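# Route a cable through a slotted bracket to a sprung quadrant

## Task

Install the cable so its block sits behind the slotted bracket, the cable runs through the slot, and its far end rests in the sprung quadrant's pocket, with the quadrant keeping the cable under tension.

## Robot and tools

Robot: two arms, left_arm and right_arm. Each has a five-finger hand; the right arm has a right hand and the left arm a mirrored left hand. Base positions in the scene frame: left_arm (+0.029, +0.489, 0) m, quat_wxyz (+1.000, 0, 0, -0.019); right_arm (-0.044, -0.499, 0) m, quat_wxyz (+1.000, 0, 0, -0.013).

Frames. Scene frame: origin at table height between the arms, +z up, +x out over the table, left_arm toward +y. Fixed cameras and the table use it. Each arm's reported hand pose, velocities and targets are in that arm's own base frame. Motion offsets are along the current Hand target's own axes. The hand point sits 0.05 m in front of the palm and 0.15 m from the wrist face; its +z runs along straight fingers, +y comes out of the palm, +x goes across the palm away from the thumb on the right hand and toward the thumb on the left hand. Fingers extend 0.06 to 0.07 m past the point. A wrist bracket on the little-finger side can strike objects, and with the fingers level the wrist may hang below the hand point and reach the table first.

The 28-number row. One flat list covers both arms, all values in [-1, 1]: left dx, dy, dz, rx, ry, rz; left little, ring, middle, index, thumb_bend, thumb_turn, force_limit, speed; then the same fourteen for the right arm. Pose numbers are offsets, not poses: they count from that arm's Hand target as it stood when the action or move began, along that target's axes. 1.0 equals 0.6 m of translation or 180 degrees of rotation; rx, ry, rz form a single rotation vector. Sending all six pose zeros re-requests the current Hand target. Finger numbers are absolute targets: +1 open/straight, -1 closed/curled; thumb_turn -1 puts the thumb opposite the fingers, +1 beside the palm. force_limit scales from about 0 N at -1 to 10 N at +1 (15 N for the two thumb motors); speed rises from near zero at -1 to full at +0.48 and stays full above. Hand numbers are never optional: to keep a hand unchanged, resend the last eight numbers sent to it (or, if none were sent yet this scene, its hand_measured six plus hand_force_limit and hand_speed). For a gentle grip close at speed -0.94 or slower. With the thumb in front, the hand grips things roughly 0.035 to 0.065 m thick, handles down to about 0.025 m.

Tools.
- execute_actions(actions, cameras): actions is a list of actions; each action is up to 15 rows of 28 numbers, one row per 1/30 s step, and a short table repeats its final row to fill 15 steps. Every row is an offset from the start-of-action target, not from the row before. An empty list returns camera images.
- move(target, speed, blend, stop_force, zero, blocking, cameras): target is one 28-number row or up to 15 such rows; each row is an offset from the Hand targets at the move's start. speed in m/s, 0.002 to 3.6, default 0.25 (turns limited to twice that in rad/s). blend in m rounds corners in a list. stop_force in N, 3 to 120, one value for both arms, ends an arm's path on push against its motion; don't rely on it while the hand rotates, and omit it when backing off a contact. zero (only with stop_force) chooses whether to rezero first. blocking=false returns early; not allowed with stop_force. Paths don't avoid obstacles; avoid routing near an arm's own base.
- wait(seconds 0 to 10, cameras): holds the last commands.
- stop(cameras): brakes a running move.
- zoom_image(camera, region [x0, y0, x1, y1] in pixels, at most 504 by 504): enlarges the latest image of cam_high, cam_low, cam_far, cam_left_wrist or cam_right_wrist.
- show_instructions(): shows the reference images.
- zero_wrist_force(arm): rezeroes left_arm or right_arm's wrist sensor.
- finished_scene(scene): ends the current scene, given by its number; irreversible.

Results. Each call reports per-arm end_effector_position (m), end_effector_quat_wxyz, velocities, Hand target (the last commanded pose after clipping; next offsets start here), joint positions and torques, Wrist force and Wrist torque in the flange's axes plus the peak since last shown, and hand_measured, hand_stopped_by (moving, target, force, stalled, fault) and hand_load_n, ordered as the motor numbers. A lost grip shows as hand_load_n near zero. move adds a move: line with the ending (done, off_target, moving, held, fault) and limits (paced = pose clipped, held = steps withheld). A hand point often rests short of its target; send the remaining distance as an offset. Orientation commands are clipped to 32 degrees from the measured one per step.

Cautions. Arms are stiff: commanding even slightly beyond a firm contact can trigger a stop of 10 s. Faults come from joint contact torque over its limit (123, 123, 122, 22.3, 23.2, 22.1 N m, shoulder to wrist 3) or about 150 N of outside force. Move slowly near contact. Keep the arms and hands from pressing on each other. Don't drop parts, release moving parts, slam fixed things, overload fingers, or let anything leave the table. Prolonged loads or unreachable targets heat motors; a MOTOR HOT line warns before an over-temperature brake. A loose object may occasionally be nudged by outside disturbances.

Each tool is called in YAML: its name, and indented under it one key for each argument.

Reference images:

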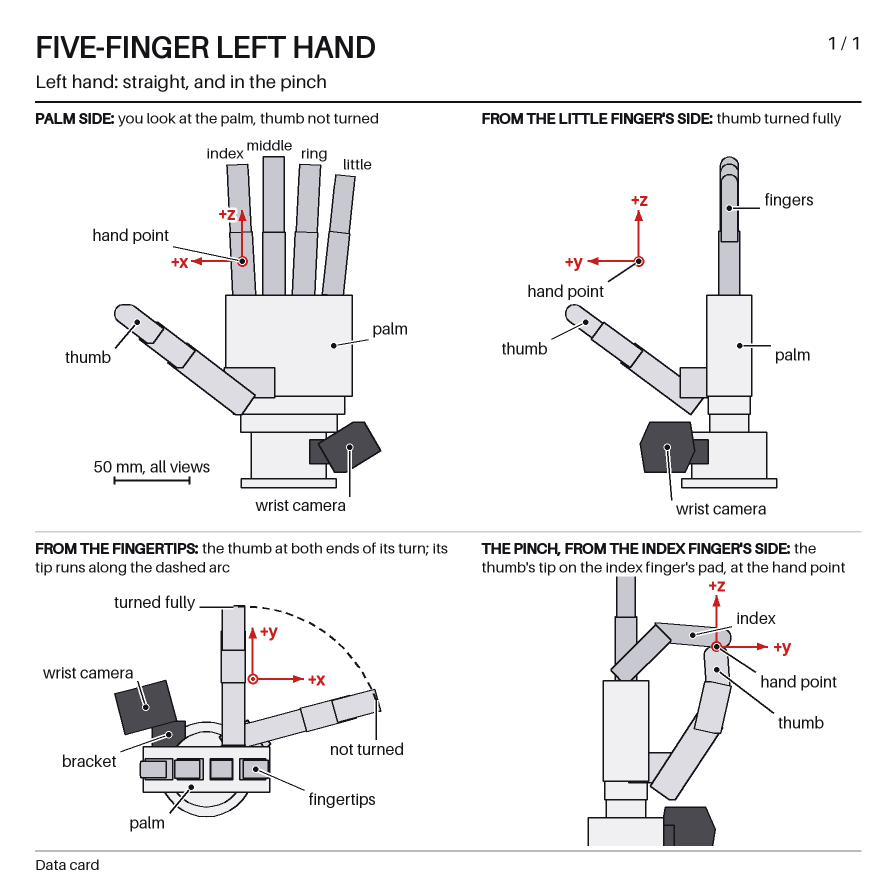

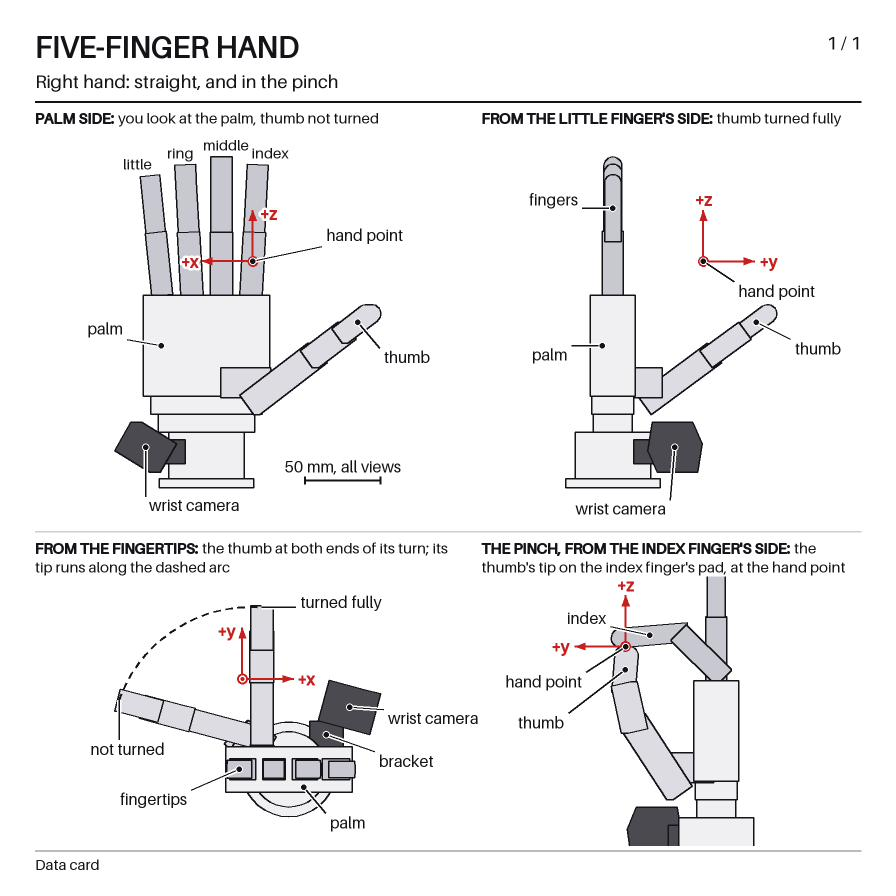

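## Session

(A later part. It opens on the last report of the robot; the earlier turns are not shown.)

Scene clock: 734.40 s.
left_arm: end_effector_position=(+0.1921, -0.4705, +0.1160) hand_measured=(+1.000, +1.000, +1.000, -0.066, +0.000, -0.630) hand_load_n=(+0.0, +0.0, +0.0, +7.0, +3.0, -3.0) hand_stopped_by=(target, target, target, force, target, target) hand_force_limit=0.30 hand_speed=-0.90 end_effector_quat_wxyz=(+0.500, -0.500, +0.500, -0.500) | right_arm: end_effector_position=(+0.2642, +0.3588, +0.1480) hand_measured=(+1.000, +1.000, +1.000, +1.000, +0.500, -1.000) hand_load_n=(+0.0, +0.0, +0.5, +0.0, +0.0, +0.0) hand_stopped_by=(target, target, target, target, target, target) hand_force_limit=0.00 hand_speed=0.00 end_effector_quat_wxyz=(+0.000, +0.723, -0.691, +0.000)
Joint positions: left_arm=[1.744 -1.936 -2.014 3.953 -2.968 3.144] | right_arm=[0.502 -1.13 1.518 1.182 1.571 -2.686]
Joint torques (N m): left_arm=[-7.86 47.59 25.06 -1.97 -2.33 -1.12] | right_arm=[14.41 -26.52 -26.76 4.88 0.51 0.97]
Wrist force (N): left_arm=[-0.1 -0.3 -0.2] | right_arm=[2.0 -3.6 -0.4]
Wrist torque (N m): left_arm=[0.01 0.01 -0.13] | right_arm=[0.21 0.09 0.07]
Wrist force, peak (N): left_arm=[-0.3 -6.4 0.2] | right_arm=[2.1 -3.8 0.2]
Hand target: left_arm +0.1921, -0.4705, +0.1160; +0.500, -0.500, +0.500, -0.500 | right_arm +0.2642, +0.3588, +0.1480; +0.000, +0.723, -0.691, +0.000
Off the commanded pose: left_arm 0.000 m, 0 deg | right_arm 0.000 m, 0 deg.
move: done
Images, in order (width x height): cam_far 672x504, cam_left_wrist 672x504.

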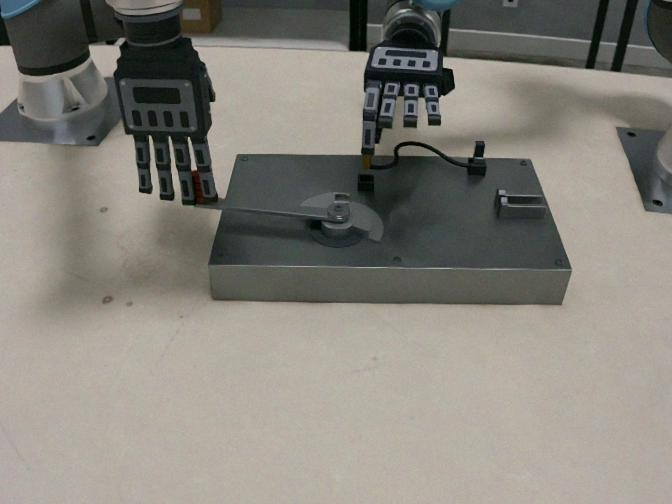

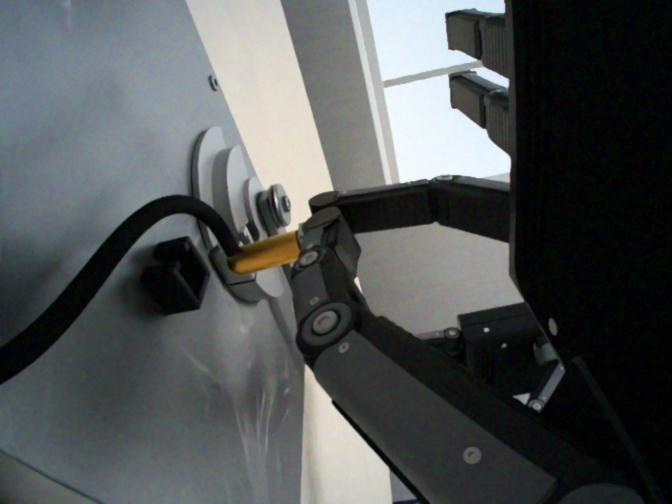

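move:
  target: [0.0258,0.0,0.05,0,0,0,1,1,1,-0.62,0,-0.63,0.3,-0.9,0,0,0,0,0,0,1,1,1,1,0.5,-1,0,0]
  speed: 0.03
  cameras: ["cam_far","cam_left_wrist"]

zoom_image:
  camera: "cam_far"
  region: [300, 120, 400, 220]

zoom_image:
  camera: "cam_left_wrist"
  region: [150, 160, 330, 320]

Scene clock: 752.00 s.
left_arm: end_effector_position=(+0.2220, -0.4859, +0.1160) hand_measured=(+1.000, +1.000, +1.000, -0.066, +0.000, -0.630) hand_load_n=(+0.0, +0.0, +0.0, +7.0, +2.5, -3.0) hand_stopped_by=(target, target, target, force, target, target) hand_force_limit=0.30 hand_speed=-0.90 end_effector_quat_wxyz=(+0.500, -0.500, +0.500, -0.500) | right_arm: end_effector_position=(+0.2642, +0.3588, +0.1480) hand_measured=(+1.000, +1.000, +1.000, +1.000, +0.500, -1.000) hand_load_n=(+0.0, +0.0, +0.5, +0.0, +0.0, +0.0) hand_stopped_by=(target, target, target, target, target, target) hand_force_limit=0.00 hand_speed=0.00 end_effector_quat_wxyz=(+0.000, +0.723, -0.691, +0.000)
Joint positions: left_arm=[1.805 -1.96 -1.977 3.938 -2.907 3.143] | right_arm=[0.502 -1.13 1.518 1.182 1.571 -2.686]
Joint torques (N m): left_arm=[9.85 14.65 25.42 -1.76 2.33 -1.23] | right_arm=[13.84 -24.81 -25.73 4.91 0.53 0.76]
Wrist force (N): left_arm=[-0.4 -0.5 -0.4] | right_arm=[2.2 -3.5 0.0]
Wrist torque (N m): left_arm=[-0.02 0.05 -0.10] | right_arm=[0.19 0.07 0.08]
Wrist force, peak (N): left_arm=[-0.1 -1.0 -0.4] | right_arm=[2.4 -3.6 0.6]
Hand target: left_arm +0.2221, -0.4859, +0.1160; +0.500, -0.500, +0.500, -0.500 | right_arm +0.2642, +0.3588, +0.1480; +0.000, +0.723, -0.691, +0.000
Off the commanded pose: left_arm 0.000 m, 0 deg | right_arm 0.000 m, 0 deg.
move: done
Images, in order (width x height): cam_far 672x504, cam_left_wrist 672x504.

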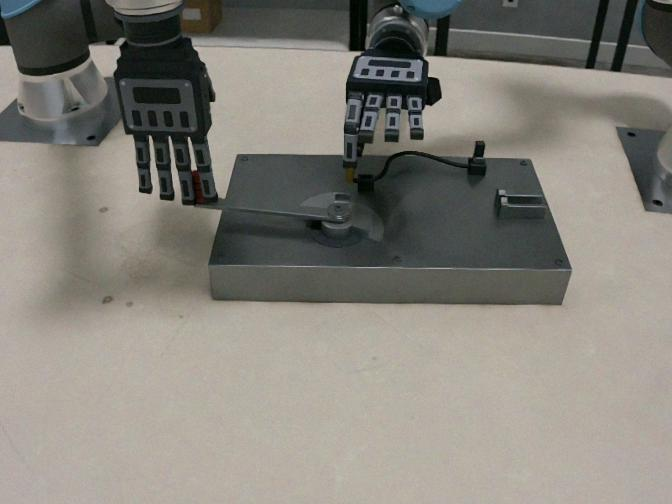

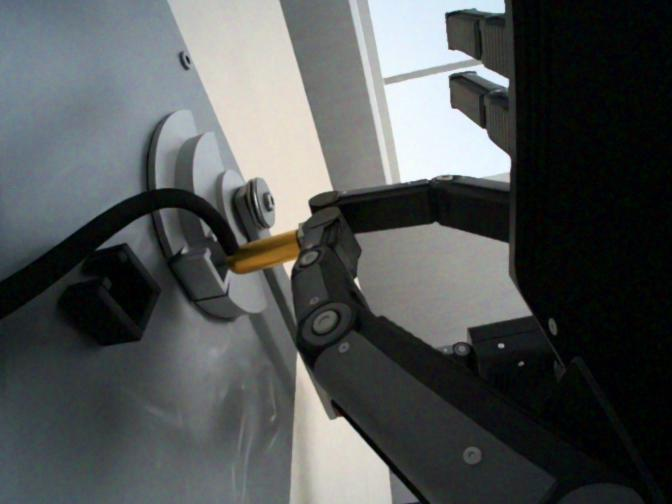

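Scaled by 5.040.

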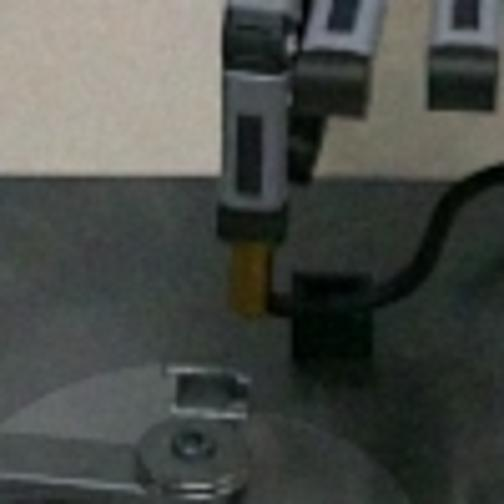

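Scaled by 2.800 from the camera's 672x504 image, which has a finer 960x720 frame.

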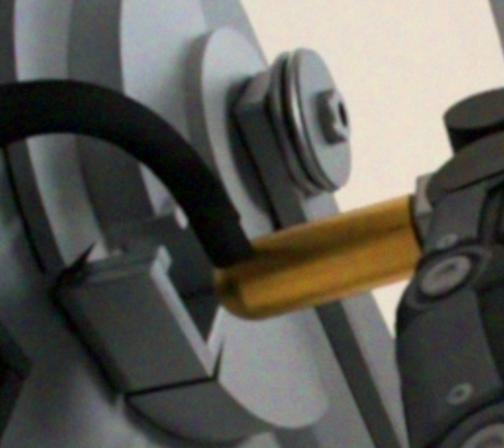

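move:
  target: [0.0113,0.0,0.025,0,0,0,1,1,1,-0.62,0,-0.63,0.3,-0.9,0,0,0,0,0,0,1,1,1,1,0.5,-1,0,0]
  speed: 0.03
  cameras: ["cam_far","cam_left_wrist"]

zoom_image:
  camera: "cam_far"
  region: [300, 150, 380, 220]

zoom_image:
  camera: "cam_left_wrist"
  region: [150, 160, 330, 320]

Scene clock: 767.13 s.
left_arm: end_effector_position=(+0.2370, -0.4927, +0.1160) hand_measured=(+1.000, +1.000, +1.000, -0.066, +0.000, -0.630) hand_load_n=(+0.0, +0.0, +0.0, +7.0, +1.5, -3.5) hand_stopped_by=(target, target, target, force, target, target) hand_force_limit=0.30 hand_speed=-0.90 end_effector_quat_wxyz=(+0.500, -0.500, +0.500, -0.500) | right_arm: end_effector_position=(+0.2642, +0.3588, +0.1480) hand_measured=(+1.000, +1.000, +1.000, +1.000, +0.500, -1.000) hand_load_n=(+0.0, +0.0, +0.5, +0.0, +0.0, +0.0) hand_stopped_by=(target, target, target, target, target, target) hand_force_limit=0.00 hand_speed=0.00 end_effector_quat_wxyz=(+0.000, +0.723, -0.691, +0.000)
Joint positions: left_arm=[1.835 -1.971 -1.958 3.931 -2.878 3.143] | right_arm=[0.502 -1.13 1.518 1.182 1.571 -2.686]
Joint torques (N m): left_arm=[8.4 15.25 25.6 -1.94 2.24 -1.04] | right_arm=[14.45 -25.25 -27.09 4.85 0.44 0.75]
Wrist force (N): left_arm=[-0.2 0.1 -0.8] | right_arm=[2.3 -3.6 0.3]
Wrist torque (N m): left_arm=[0.04 0.02 -0.09] | right_arm=[0.18 0.08 0.07]
Wrist force, peak (N): left_arm=[-0.7 -0.4 -0.7] | right_arm=[2.3 -3.8 -0.4]
Hand target: left_arm +0.2371, -0.4927, +0.1160; +0.500, -0.500, +0.500, -0.500 | right_arm +0.2642, +0.3588, +0.1480; +0.000, +0.723, -0.691, +0.000
Off the commanded pose: left_arm 0.000 m, 0 deg | right_arm 0.000 m, 0 deg.
move: done
Images, in order (width x height): cam_far 672x504, cam_left_wrist 672x504.

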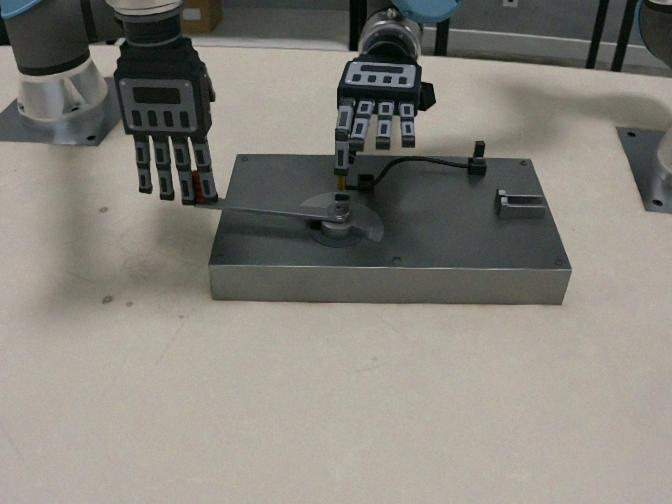

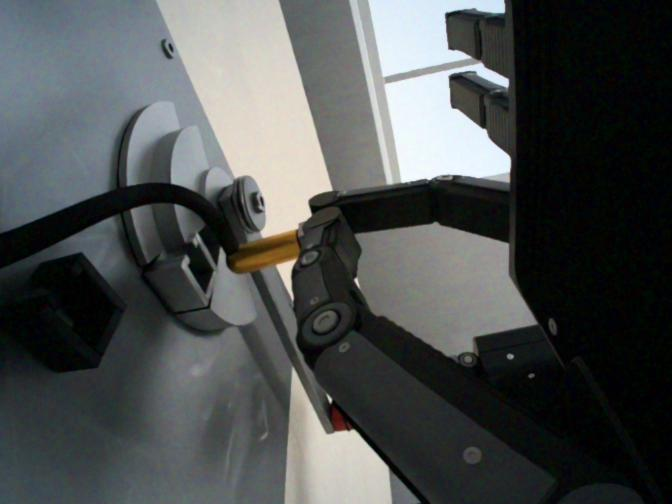

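Scaled by 6.300.

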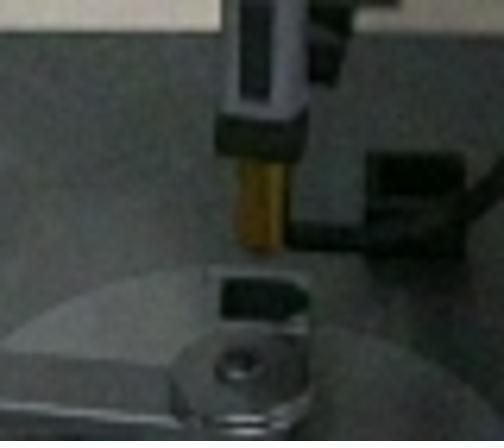

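Scaled by 2.800 from the camera's 672x504 image, which has a finer 960x720 frame.

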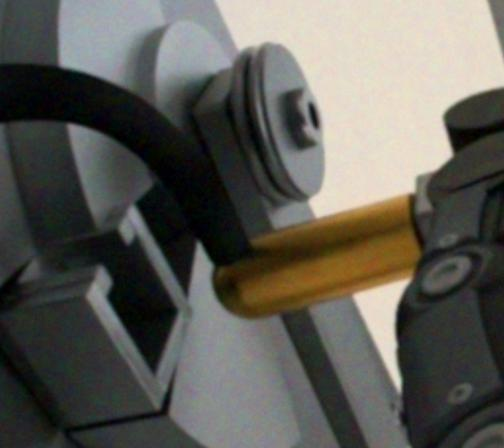

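move:
  target: [0,0.0167,0.0025,0,0,0,1,1,1,-0.62,0,-0.63,0.3,-0.9,0,0,0,0,0,0,1,1,1,1,0.5,-1,0,0]
  speed: 0.02
  stop_force: 3
  cameras: ["cam_far","cam_left_wrist"]

zoom_image:
  camera: "cam_far"
  region: [300, 150, 380, 220]

zoom_image:
  camera: "cam_left_wrist"
  region: [150, 160, 330, 320]

Scene clock: 781.17 s.
left_arm: end_effector_position=(+0.2386, -0.4927, +0.1060) hand_measured=(+1.000, +1.000, +1.000, -0.066, +0.000, -0.630) hand_load_n=(+0.0, +0.0, +0.0, +7.5, +1.5, -3.0) hand_stopped_by=(target, target, target, force, target, target) hand_force_limit=0.30 hand_speed=-0.90 end_effector_quat_wxyz=(+0.500, -0.500, +0.500, -0.500) | right_arm: end_effector_position=(+0.2642, +0.3588, +0.1480) hand_measured=(+1.000, +1.000, +1.000, +1.000, +0.500, -1.000) hand_load_n=(+0.0, +0.0, +0.5, +0.0, +0.0, +0.0) hand_stopped_by=(target, target, target, target, target, target) hand_force_limit=0.00 hand_speed=0.00 end_effector_quat_wxyz=(+0.000, +0.723, -0.691, +0.000)
Joint positions: left_arm=[1.838 -1.99 -1.965 3.957 -2.875 3.143] | right_arm=[0.502 -1.13 1.518 1.182 1.571 -2.686]
Joint torques (N m): left_arm=[7.86 14.95 1.09 2.45 2.16 0.99] | right_arm=[14.62 -25.3 -25.62 4.78 0.32 0.83]
Wrist force (N): left_arm=[-0.2 -0.3 -0.4] | right_arm=[2.4 -3.8 0.0]
Wrist torque (N m): left_arm=[-0.03 0.02 -0.08] | right_arm=[0.17 0.05 0.08]
Wrist force, peak (N): left_arm=[-0.7 -0.3 -0.7] | right_arm=[2.4 -3.8 0.0]
Hand target: left_arm +0.2386, -0.4927, +0.1060; +0.500, -0.500, +0.500, -0.500 | right_arm +0.2642, +0.3588, +0.1480; +0.000, +0.723, -0.691, +0.000
Off the commanded pose: left_arm 0.000 m, 0 deg | right_arm 0.000 m, 0 deg.
move: done
Images, in order (width x height): cam_far 672x504, cam_left_wrist 672x504.

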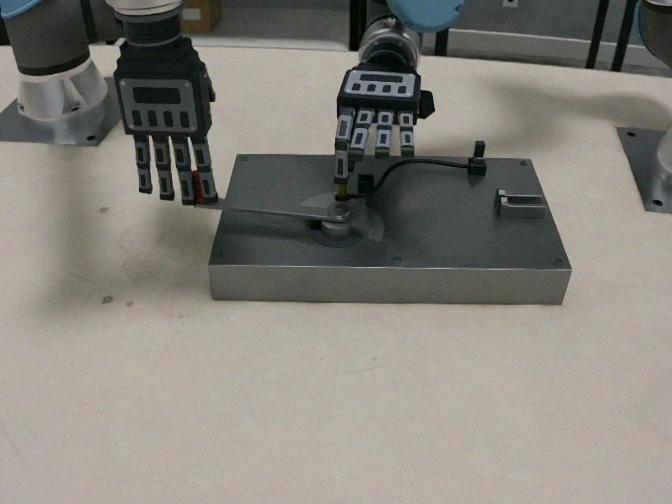

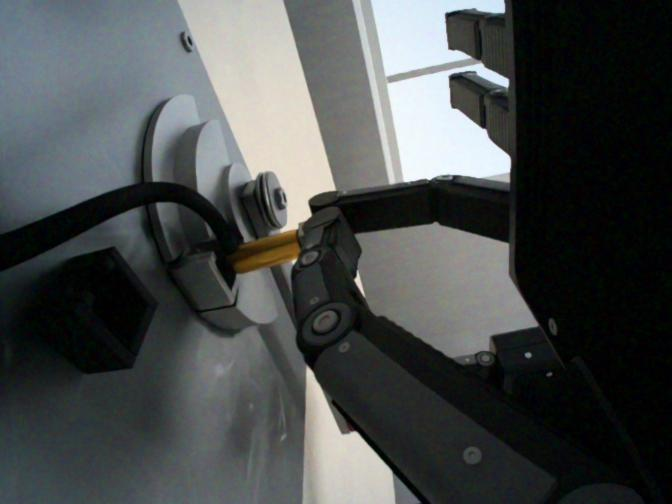

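Scaled by 6.300.

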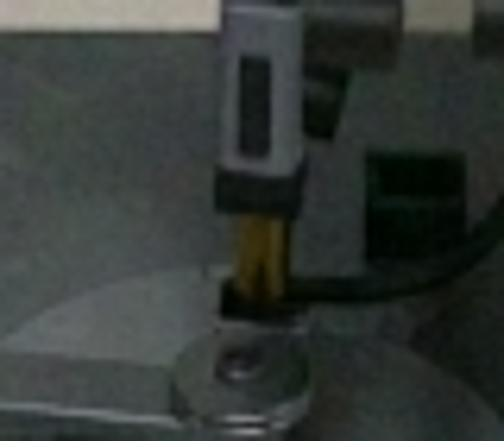

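Scaled by 2.800 from the camera's 672x504 image, which has a finer 960x720 frame.

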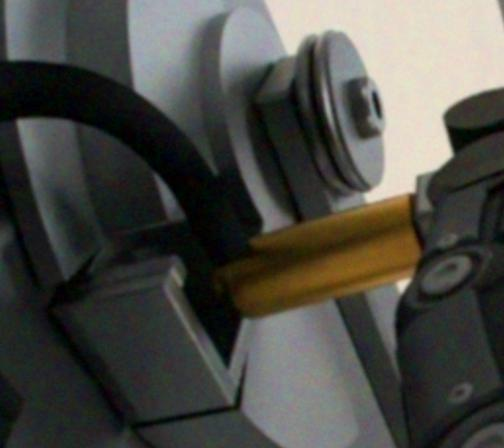

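move:
  target: [0,0.02,0,0,0,0,1,1,1,-0.62,0,-0.63,0.3,-0.9,0,0,0,0,0,0,1,1,1,1,0.5,-1,0,0]
  speed: 0.015
  stop_force: 3
  cameras: ["cam_far","cam_left_wrist"]

zoom_image:
  camera: "cam_far"
  region: [300, 150, 380, 220]

zoom_image:
  camera: "cam_left_wrist"
  region: [150, 160, 330, 320]

Scene clock: 791.40 s.
left_arm: end_effector_position=(+0.2386, -0.4927, +0.0952) hand_measured=(+1.000, +1.000, +1.000, -0.066, +0.000, -0.630) hand_load_n=(-0.5, +0.0, +0.0, +8.0, +0.0, -2.0) hand_stopped_by=(target, target, target, force, target, target) hand_force_limit=0.30 hand_speed=-0.90 end_effector_quat_wxyz=(+0.500, -0.500, +0.500, -0.500) | right_arm: end_effector_position=(+0.2642, +0.3588, +0.1480) hand_measured=(+1.000, +1.000, +1.000, +1.000, +0.500, -1.000) hand_load_n=(+0.0, -0.5, +0.5, +0.0, +0.0, +0.0) hand_stopped_by=(target, target, target, target, target, target) hand_force_limit=0.00 hand_speed=0.00 end_effector_quat_wxyz=(+0.000, +0.723, -0.691, +0.000)
Joint positions: left_arm=[1.838 -2.01 -1.972 3.983 -2.875 3.142] | right_arm=[0.502 -1.13 1.518 1.182 1.571 -2.686]
Joint torques (N m): left_arm=[3.76 49.06 23.76 -2.07 2.01 -0.01] | right_arm=[14.08 -27.31 -25.53 4.48 0.33 0.6]
Wrist force (N): left_arm=[-0.5 -4.2 -0.6] | right_arm=[2.0 -3.4 -0.3]
Wrist torque (N m): left_arm=[-0.16 0.02 -0.06] | right_arm=[0.20 0.07 0.08]
Wrist force, peak (N): left_arm=[-0.5 -8.9 -0.2] | right_arm=[2.2 -3.8 -0.2]
Hand target: left_arm +0.2386, -0.4927, +0.0952; +0.500, -0.500, +0.500, -0.500 (not the last commanded pose) | right_arm +0.2642, +0.3588, +0.1480; +0.000, +0.723, -0.691, +0.000
Off the commanded pose: left_arm 0.001 m, 0 deg | right_arm 0.000 m, 0 deg.
move: contact (left_arm)
Images, in order (width x height): cam_far 672x504, cam_left_wrist 672x504.

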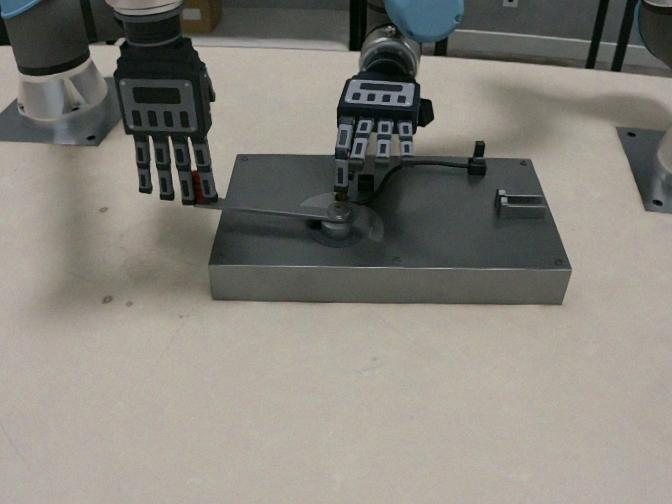

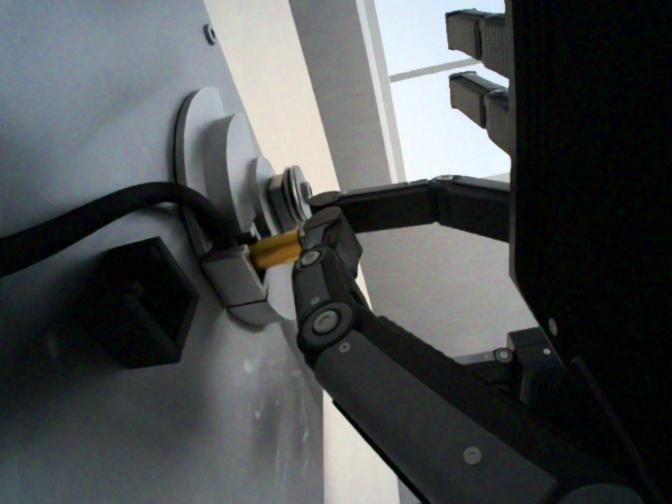

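Scaled by 6.300.

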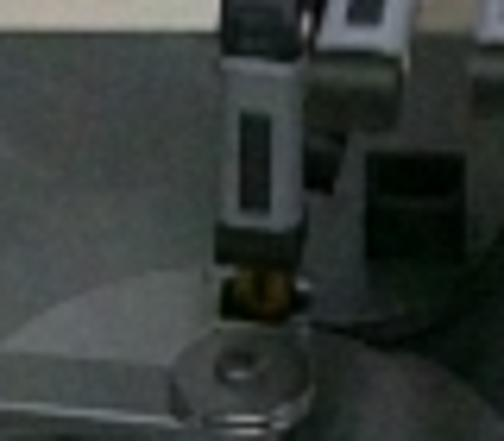

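Scaled by 2.800 from the camera's 672x504 image, which has a finer 960x720 frame.

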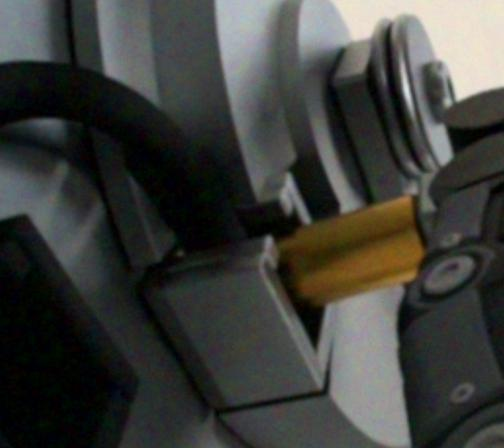

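move:
  target:
    - [0,0,0,0,0,0,1,1,1,0.5,0,-0.63,0,-0.3,0,0,0,0,0,0,1,1,1,1,0.5,-1,0,0]
    - [0,0,-0.01,0,0,0,1,1,1,0.5,0,-0.63,0,-0.3,0,0,0,0,0,0,1,1,1,1,0.5,-1,0,0]
    - [0,-0.1,-0.01,0,0,0,1,1,1,0.5,0,-0.63,0,-0.3,0,0,0,0,0,0,1,1,1,1,0.5,-1,0,0]
  speed: [0.02,0.02,0.06]
  cameras: ["cam_far","cam_left_wrist"]

zoom_image:
  camera: "cam_far"
  region: [300, 130, 500, 240]

zoom_image:
  camera: "cam_left_wrist"
  region: [0, 130, 300, 360]

Scene clock: 803.93 s.
left_arm: end_effector_position=(+0.2325, -0.4927, +0.1552) hand_measured=(+1.000, +1.000, +1.000, +0.500, +0.000, -0.630) hand_load_n=(+0.0, +0.0, +0.0, +0.0, +0.0, +0.0) hand_stopped_by=(target, target, target, target, target, target) hand_force_limit=0.00 hand_speed=-0.30 end_effector_quat_wxyz=(+0.500, -0.500, +0.500, -0.500) | right_arm: end_effector_position=(+0.2642, +0.3588, +0.1480) hand_measured=(+1.000, +1.000, +1.000, +1.000, +0.500, -1.000) hand_load_n=(+0.0, +0.0, +0.5, +0.0, +0.0, +0.0) hand_stopped_by=(target, target, target, target, target, target) hand_force_limit=0.00 hand_speed=0.00 end_effector_quat_wxyz=(+0.000, +0.723, -0.691, +0.000)
Joint positions: left_arm=[1.825 -1.905 -1.924 3.831 -2.888 3.143] | right_arm=[0.502 -1.13 1.518 1.182 1.571 -2.686]
Joint torques (N m): left_arm=[0.28 48.22 26.81 -1.92 -1.07 -1.11] | right_arm=[12.97 -32.11 -24.13 4.86 0.04 0.39]
Wrist force (N): left_arm=[-0.1 -0.4 0.1] | right_arm=[2.1 -3.6 -0.4]
Wrist torque (N m): left_arm=[0.03 0.04 -0.10] | right_arm=[0.19 0.09 0.07]
Wrist force, peak (N): left_arm=[-0.6 -4.1 -0.6] | right_arm=[2.5 -3.5 0.1]
Hand target: left_arm +0.2326, -0.4927, +0.1552; +0.500, -0.500, +0.500, -0.500 | right_arm +0.2642, +0.3588, +0.1480; +0.000, +0.723, -0.691, +0.000
Off the commanded pose: left_arm 0.000 m, 0 deg | right_arm 0.000 m, 0 deg.
move: done
Images, in order (width x height): cam_far 672x504, cam_left_wrist 672x504.

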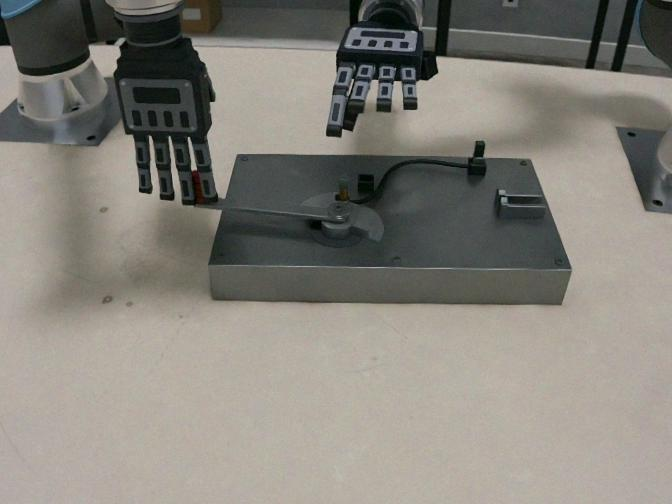

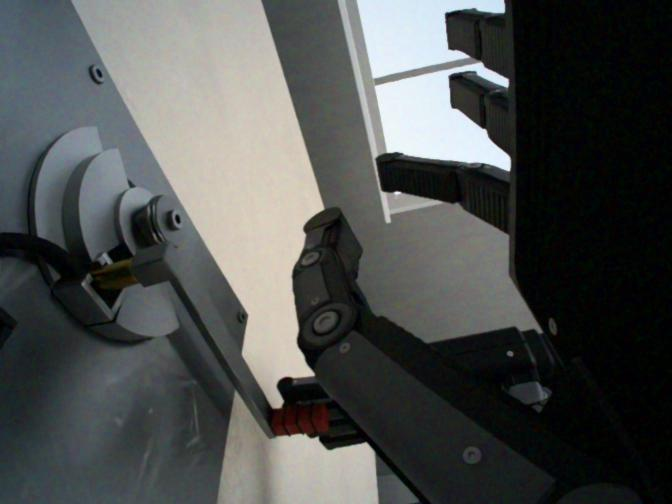

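Scaled by 2.520.

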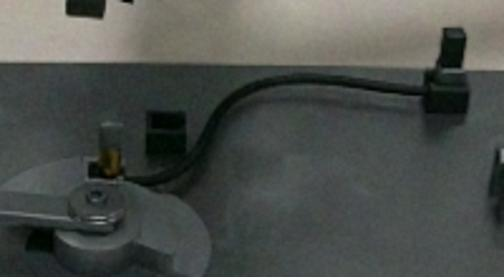

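Scaled by 1.680 from the camera's 672x504 image, which has a finer 960x720 frame.

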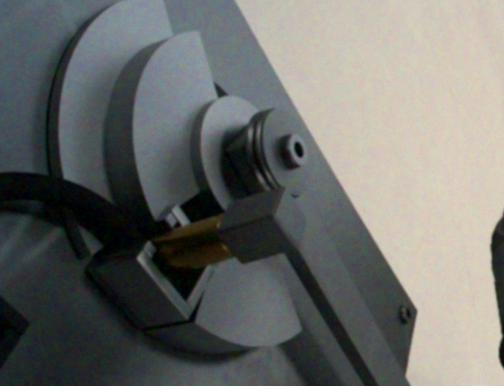

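move:
  target:
    - [0,-0.075,0,0,0,0,1,1,1,0.5,0,-0.63,0,-0.3,0,0,0,0,0,0,1,1,1,1,0.5,-1,0,0]
    - [-0.2462,-0.075,-0.1743,0,-0.05,0,1,1,1,0.5,0,-0.63,0,-0.3,0,0,0,0,0,0,1,1,1,1,0.5,-1,0,0]
    - [-0.2462,0.0337,-0.1743,0,-0.05,0,1,1,1,0.5,0,-0.63,0,-0.3,0,0,0,0,0,0,1,1,1,1,0.5,-1,0,0]
  speed: 0.12
  blend: [0.02,0.01,0]
  cameras: ["cam_far","cam_left_wrist"]

zoom_image:
  camera: "cam_far"
  region: [420, 90, 580, 220]

zoom_image:
  camera: "cam_left_wrist"
  region: [60, 130, 340, 340]

Scene clock: 831.97 s.
left_arm: end_effector_position=(+0.1279, -0.3450, +0.1348) hand_measured=(+1.000, +1.000, +1.000, +0.500, +0.000, -0.630) hand_load_n=(+0.0, +0.0, +0.0, +0.0, +0.0, +0.0) hand_stopped_by=(target, target, target, target, target, target) hand_force_limit=0.00 hand_speed=-0.30 end_effector_quat_wxyz=(+0.538, -0.538, +0.459, -0.459) | right_arm: end_effector_position=(+0.2642, +0.3588, +0.1480) hand_measured=(+1.000, +1.000, +1.000, +1.000, +0.500, -1.000) hand_load_n=(+0.5, +0.0, +0.5, +0.0, +0.0, +0.0) hand_stopped_by=(target, target, target, target, target, target) hand_force_limit=0.00 hand_speed=0.00 end_effector_quat_wxyz=(+0.000, +0.723, -0.691, +0.000)
Joint positions: left_arm=[1.597 -1.764 -2.192 3.951 -3.273 3.137] | right_arm=[0.502 -1.13 1.518 1.182 1.571 -2.686]
Joint torques (N m): left_arm=[5.27 38.71 0.38 1.72 1.92 0.99] | right_arm=[12.52 -38.14 -24.82 4.63 0.19 0.61]
Wrist force (N): left_arm=[0.0 -0.2 -0.3] | right_arm=[2.2 -3.5 0.1]
Wrist torque (N m): left_arm=[0.02 0.01 -0.13] | right_arm=[0.19 0.09 0.07]
Wrist force, peak (N): left_arm=[0.0 -1.5 -0.8] | right_arm=[2.3 -3.7 -0.4]
Hand target: left_arm +0.1279, -0.3450, +0.1349; +0.538, -0.538, +0.459, -0.459 | right_arm +0.2642, +0.3588, +0.1480; +0.000, +0.723, -0.691, +0.000
Off the commanded pose: left_arm 0.000 m, 0 deg | right_arm 0.000 m, 0 deg.
move: done
Images, in order (width x height): cam_far 672x504, cam_left_wrist 672x504.

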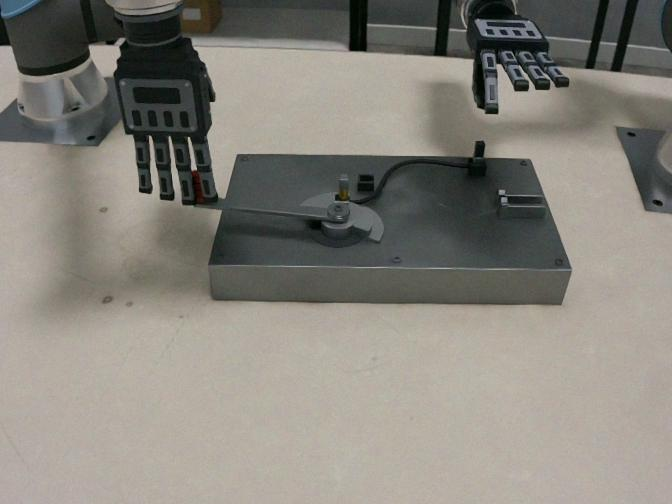

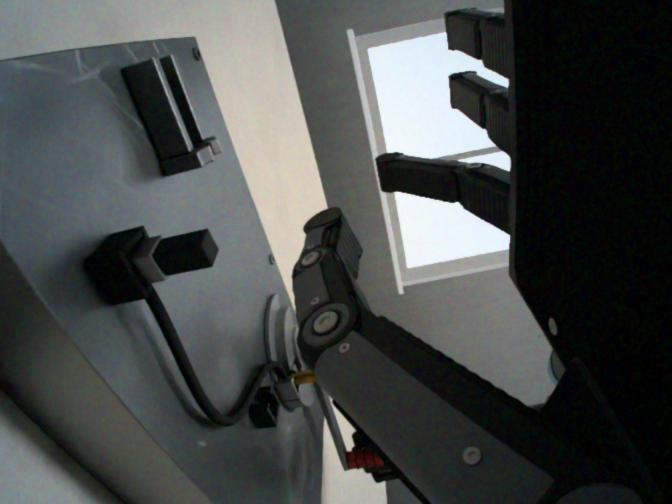

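Scaled by 3.150.

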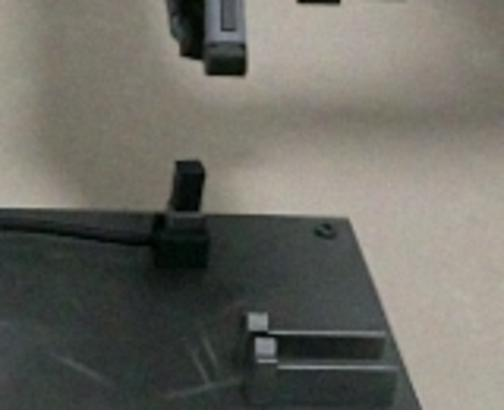

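Scaled by 1.800 from the camera's 672x504 image, which has a finer 960x720 frame.

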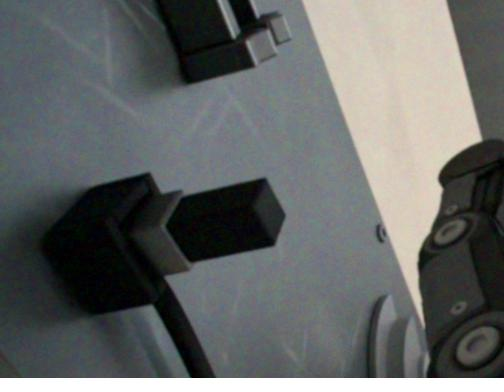

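move:
  target: [-0.0025,0.0497,-0.0077,0,0,0,1,1,1,0.5,0,-0.63,0,-0.3,0,0,0,0,0,0,1,1,1,1,0.5,-1,0,0]
  speed: 0.06
  stop_force: 4
  cameras: ["cam_far","cam_left_wrist"]

zoom_image:
  camera: "cam_far"
  region: [420, 90, 580, 220]

zoom_image:
  camera: "cam_left_wrist"
  region: [120, 130, 360, 310]

Scene clock: 854.00 s.
left_arm: end_effector_position=(+0.1231, -0.3443, +0.1050) hand_measured=(+1.000, +1.000, +1.000, +0.500, +0.000, -0.630) hand_load_n=(+0.0, +0.0, +0.0, +0.0, +0.0, +0.0) hand_stopped_by=(target, target, target, target, target, target) hand_force_limit=0.00 hand_speed=-0.30 end_effector_quat_wxyz=(+0.538, -0.538, +0.459, -0.459) | right_arm: end_effector_position=(+0.2642, +0.3588, +0.1480) hand_measured=(+1.000, +1.000, +1.000, +1.000, +0.500, -1.000) hand_load_n=(+0.0, +0.0, +0.5, +0.0, +0.0, +0.0) hand_stopped_by=(target, target, target, target, target, target) hand_force_limit=0.00 hand_speed=0.00 end_effector_quat_wxyz=(+0.000, +0.723, -0.691, +0.000)
Joint positions: left_arm=[1.583 -1.831 -2.216 4.045 -3.286 3.139] | right_arm=[0.502 -1.13 1.518 1.182 1.571 -2.686]
Joint torques (N m): left_arm=[-5.76 39.88 -1.08 1.56 -1.04 1.22] | right_arm=[12.21 -43.62 -25.85 4.47 0.07 0.3]
Wrist force (N): left_arm=[-0.3 -0.4 0.1] | right_arm=[1.9 -3.6 -0.5]
Wrist torque (N m): left_arm=[-0.04 0.07 -0.16] | right_arm=[0.20 0.10 0.07]
Wrist force, peak (N): left_arm=[-0.1 -1.3 -0.2] | right_arm=[2.2 -3.7 0.2]
Hand target: left_arm +0.1232, -0.3443, +0.1050; +0.538, -0.538, +0.459, -0.459 | right_arm +0.2642, +0.3588, +0.1480; +0.000, +0.723, -0.691, +0.000
Off the commanded pose: left_arm 0.000 m, 0 deg | right_arm 0.000 m, 0 deg.
move: done
Images, in order (width x height): cam_far 672x504, cam_left_wrist 672x504.

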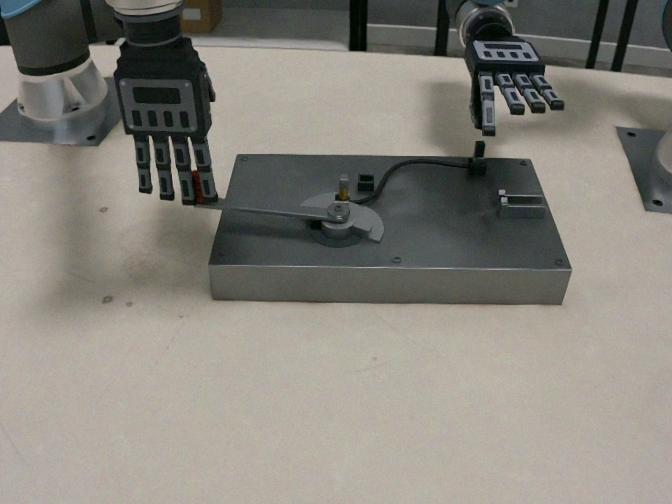

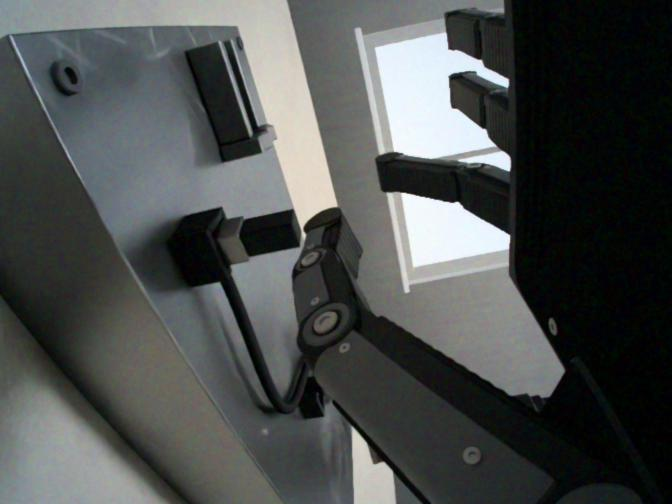

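Scaled by 3.150.

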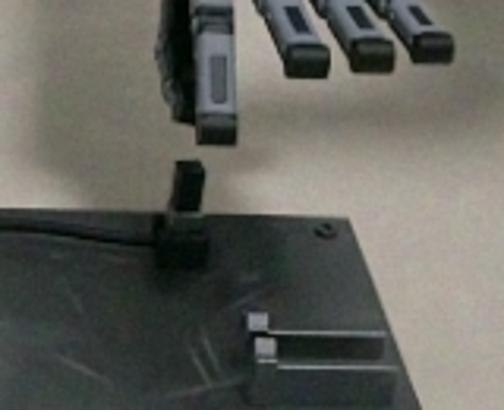

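Scaled by 2.100 from the camera's 672x504 image, which has a finer 960x720 frame.

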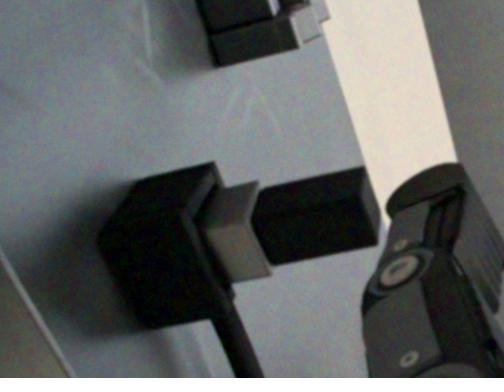

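move:
  target: [0,0.0275,0,0,0,0,1,1,1,0.5,0,-0.63,0,-0.3,0,0,0,0,0,0,1,1,1,1,0.5,-1,0,0]
  speed: 0.05
  stop_force: 4
  cameras: ["cam_far","cam_left_wrist"]

zoom_image:
  camera: "cam_far"
  region: [420, 90, 580, 220]

zoom_image:
  camera: "cam_left_wrist"
  region: [180, 130, 420, 310]

Scene clock: 874.60 s.
left_arm: end_effector_position=(+0.1232, -0.3443, +0.0885) hand_measured=(+1.000, +1.000, +1.000, +0.500, +0.000, -0.630) hand_load_n=(+0.0, +0.0, +0.0, +0.0, +0.0, +0.0) hand_stopped_by=(target, target, target, target, target, target) hand_force_limit=0.00 hand_speed=-0.30 end_effector_quat_wxyz=(+0.538, -0.538, +0.459, -0.459) | right_arm: end_effector_position=(+0.2642, +0.3588, +0.1480) hand_measured=(+1.000, +1.000, +1.000, +1.000, +0.500, -1.000) hand_load_n=(+0.0, +0.0, +0.5, +0.0, +0.0, +0.0) hand_stopped_by=(target, target, target, target, target, target) hand_force_limit=0.00 hand_speed=0.00 end_effector_quat_wxyz=(+0.000, +0.723, -0.691, +0.000)
Joint positions: left_arm=[1.583 -1.87 -2.227 4.095 -3.286 3.139] | right_arm=[0.502 -1.13 1.518 1.182 1.571 -2.686]
Joint torques (N m): left_arm=[-6.13 21.05 -1.41 1.61 -1.05 1.22] | right_arm=[11.53 -44.98 -24.74 4.44 -0.14 0.24]
Wrist force (N): left_arm=[-0.2 -0.4 -0.2] | right_arm=[1.8 -3.4 -0.4]
Wrist torque (N m): left_arm=[-0.02 0.04 -0.16] | right_arm=[0.22 0.13 0.06]
Wrist force, peak (N): left_arm=[-0.2 -0.8 -0.8] | right_arm=[2.0 -3.7 -0.8]
Hand target: left_arm +0.1232, -0.3443, +0.0885; +0.538, -0.538, +0.459, -0.459 | right_arm +0.2642, +0.3588, +0.1480; +0.000, +0.723, -0.691, +0.000
Off the commanded pose: left_arm 0.000 m, 0 deg | right_arm 0.000 m, 0 deg.
move: done
Images, in order (width x height): cam_far 672x504, cam_left_wrist 672x504.

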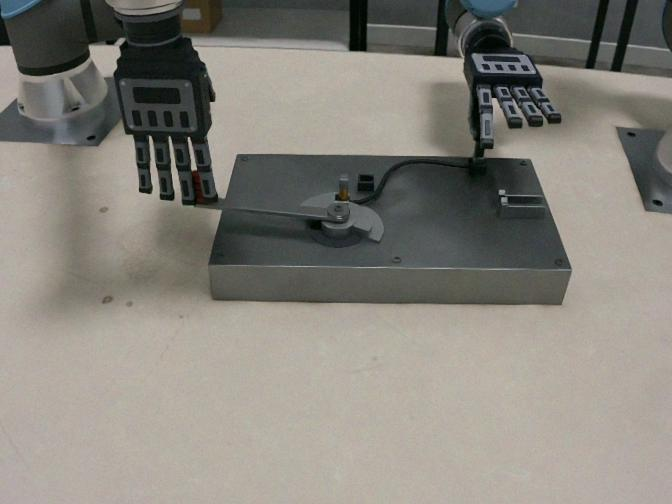

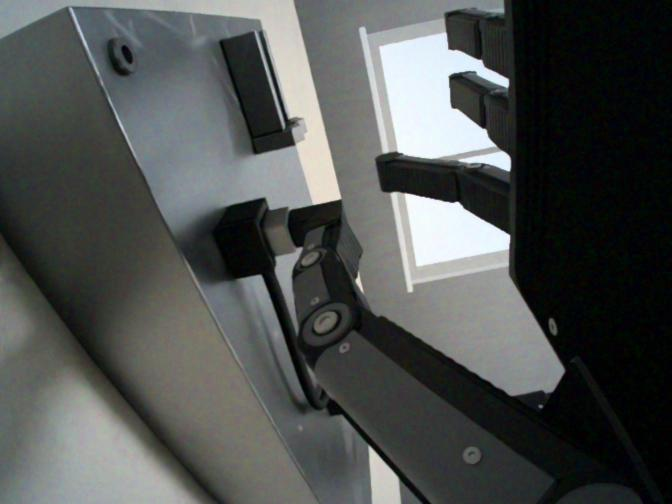

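Scaled by 3.150.

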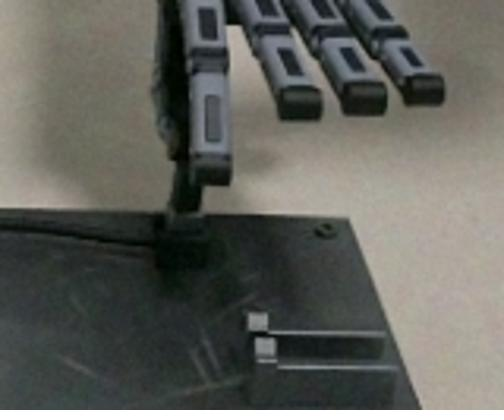

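Scaled by 2.100 from the camera's 672x504 image, which has a finer 960x720 frame.

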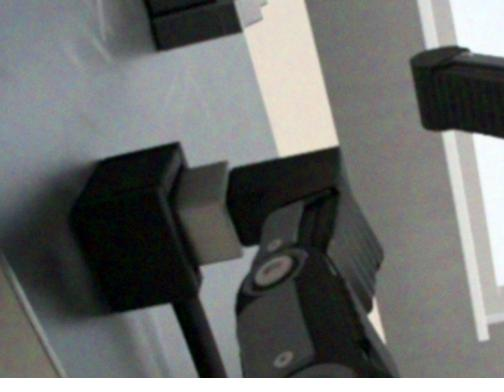

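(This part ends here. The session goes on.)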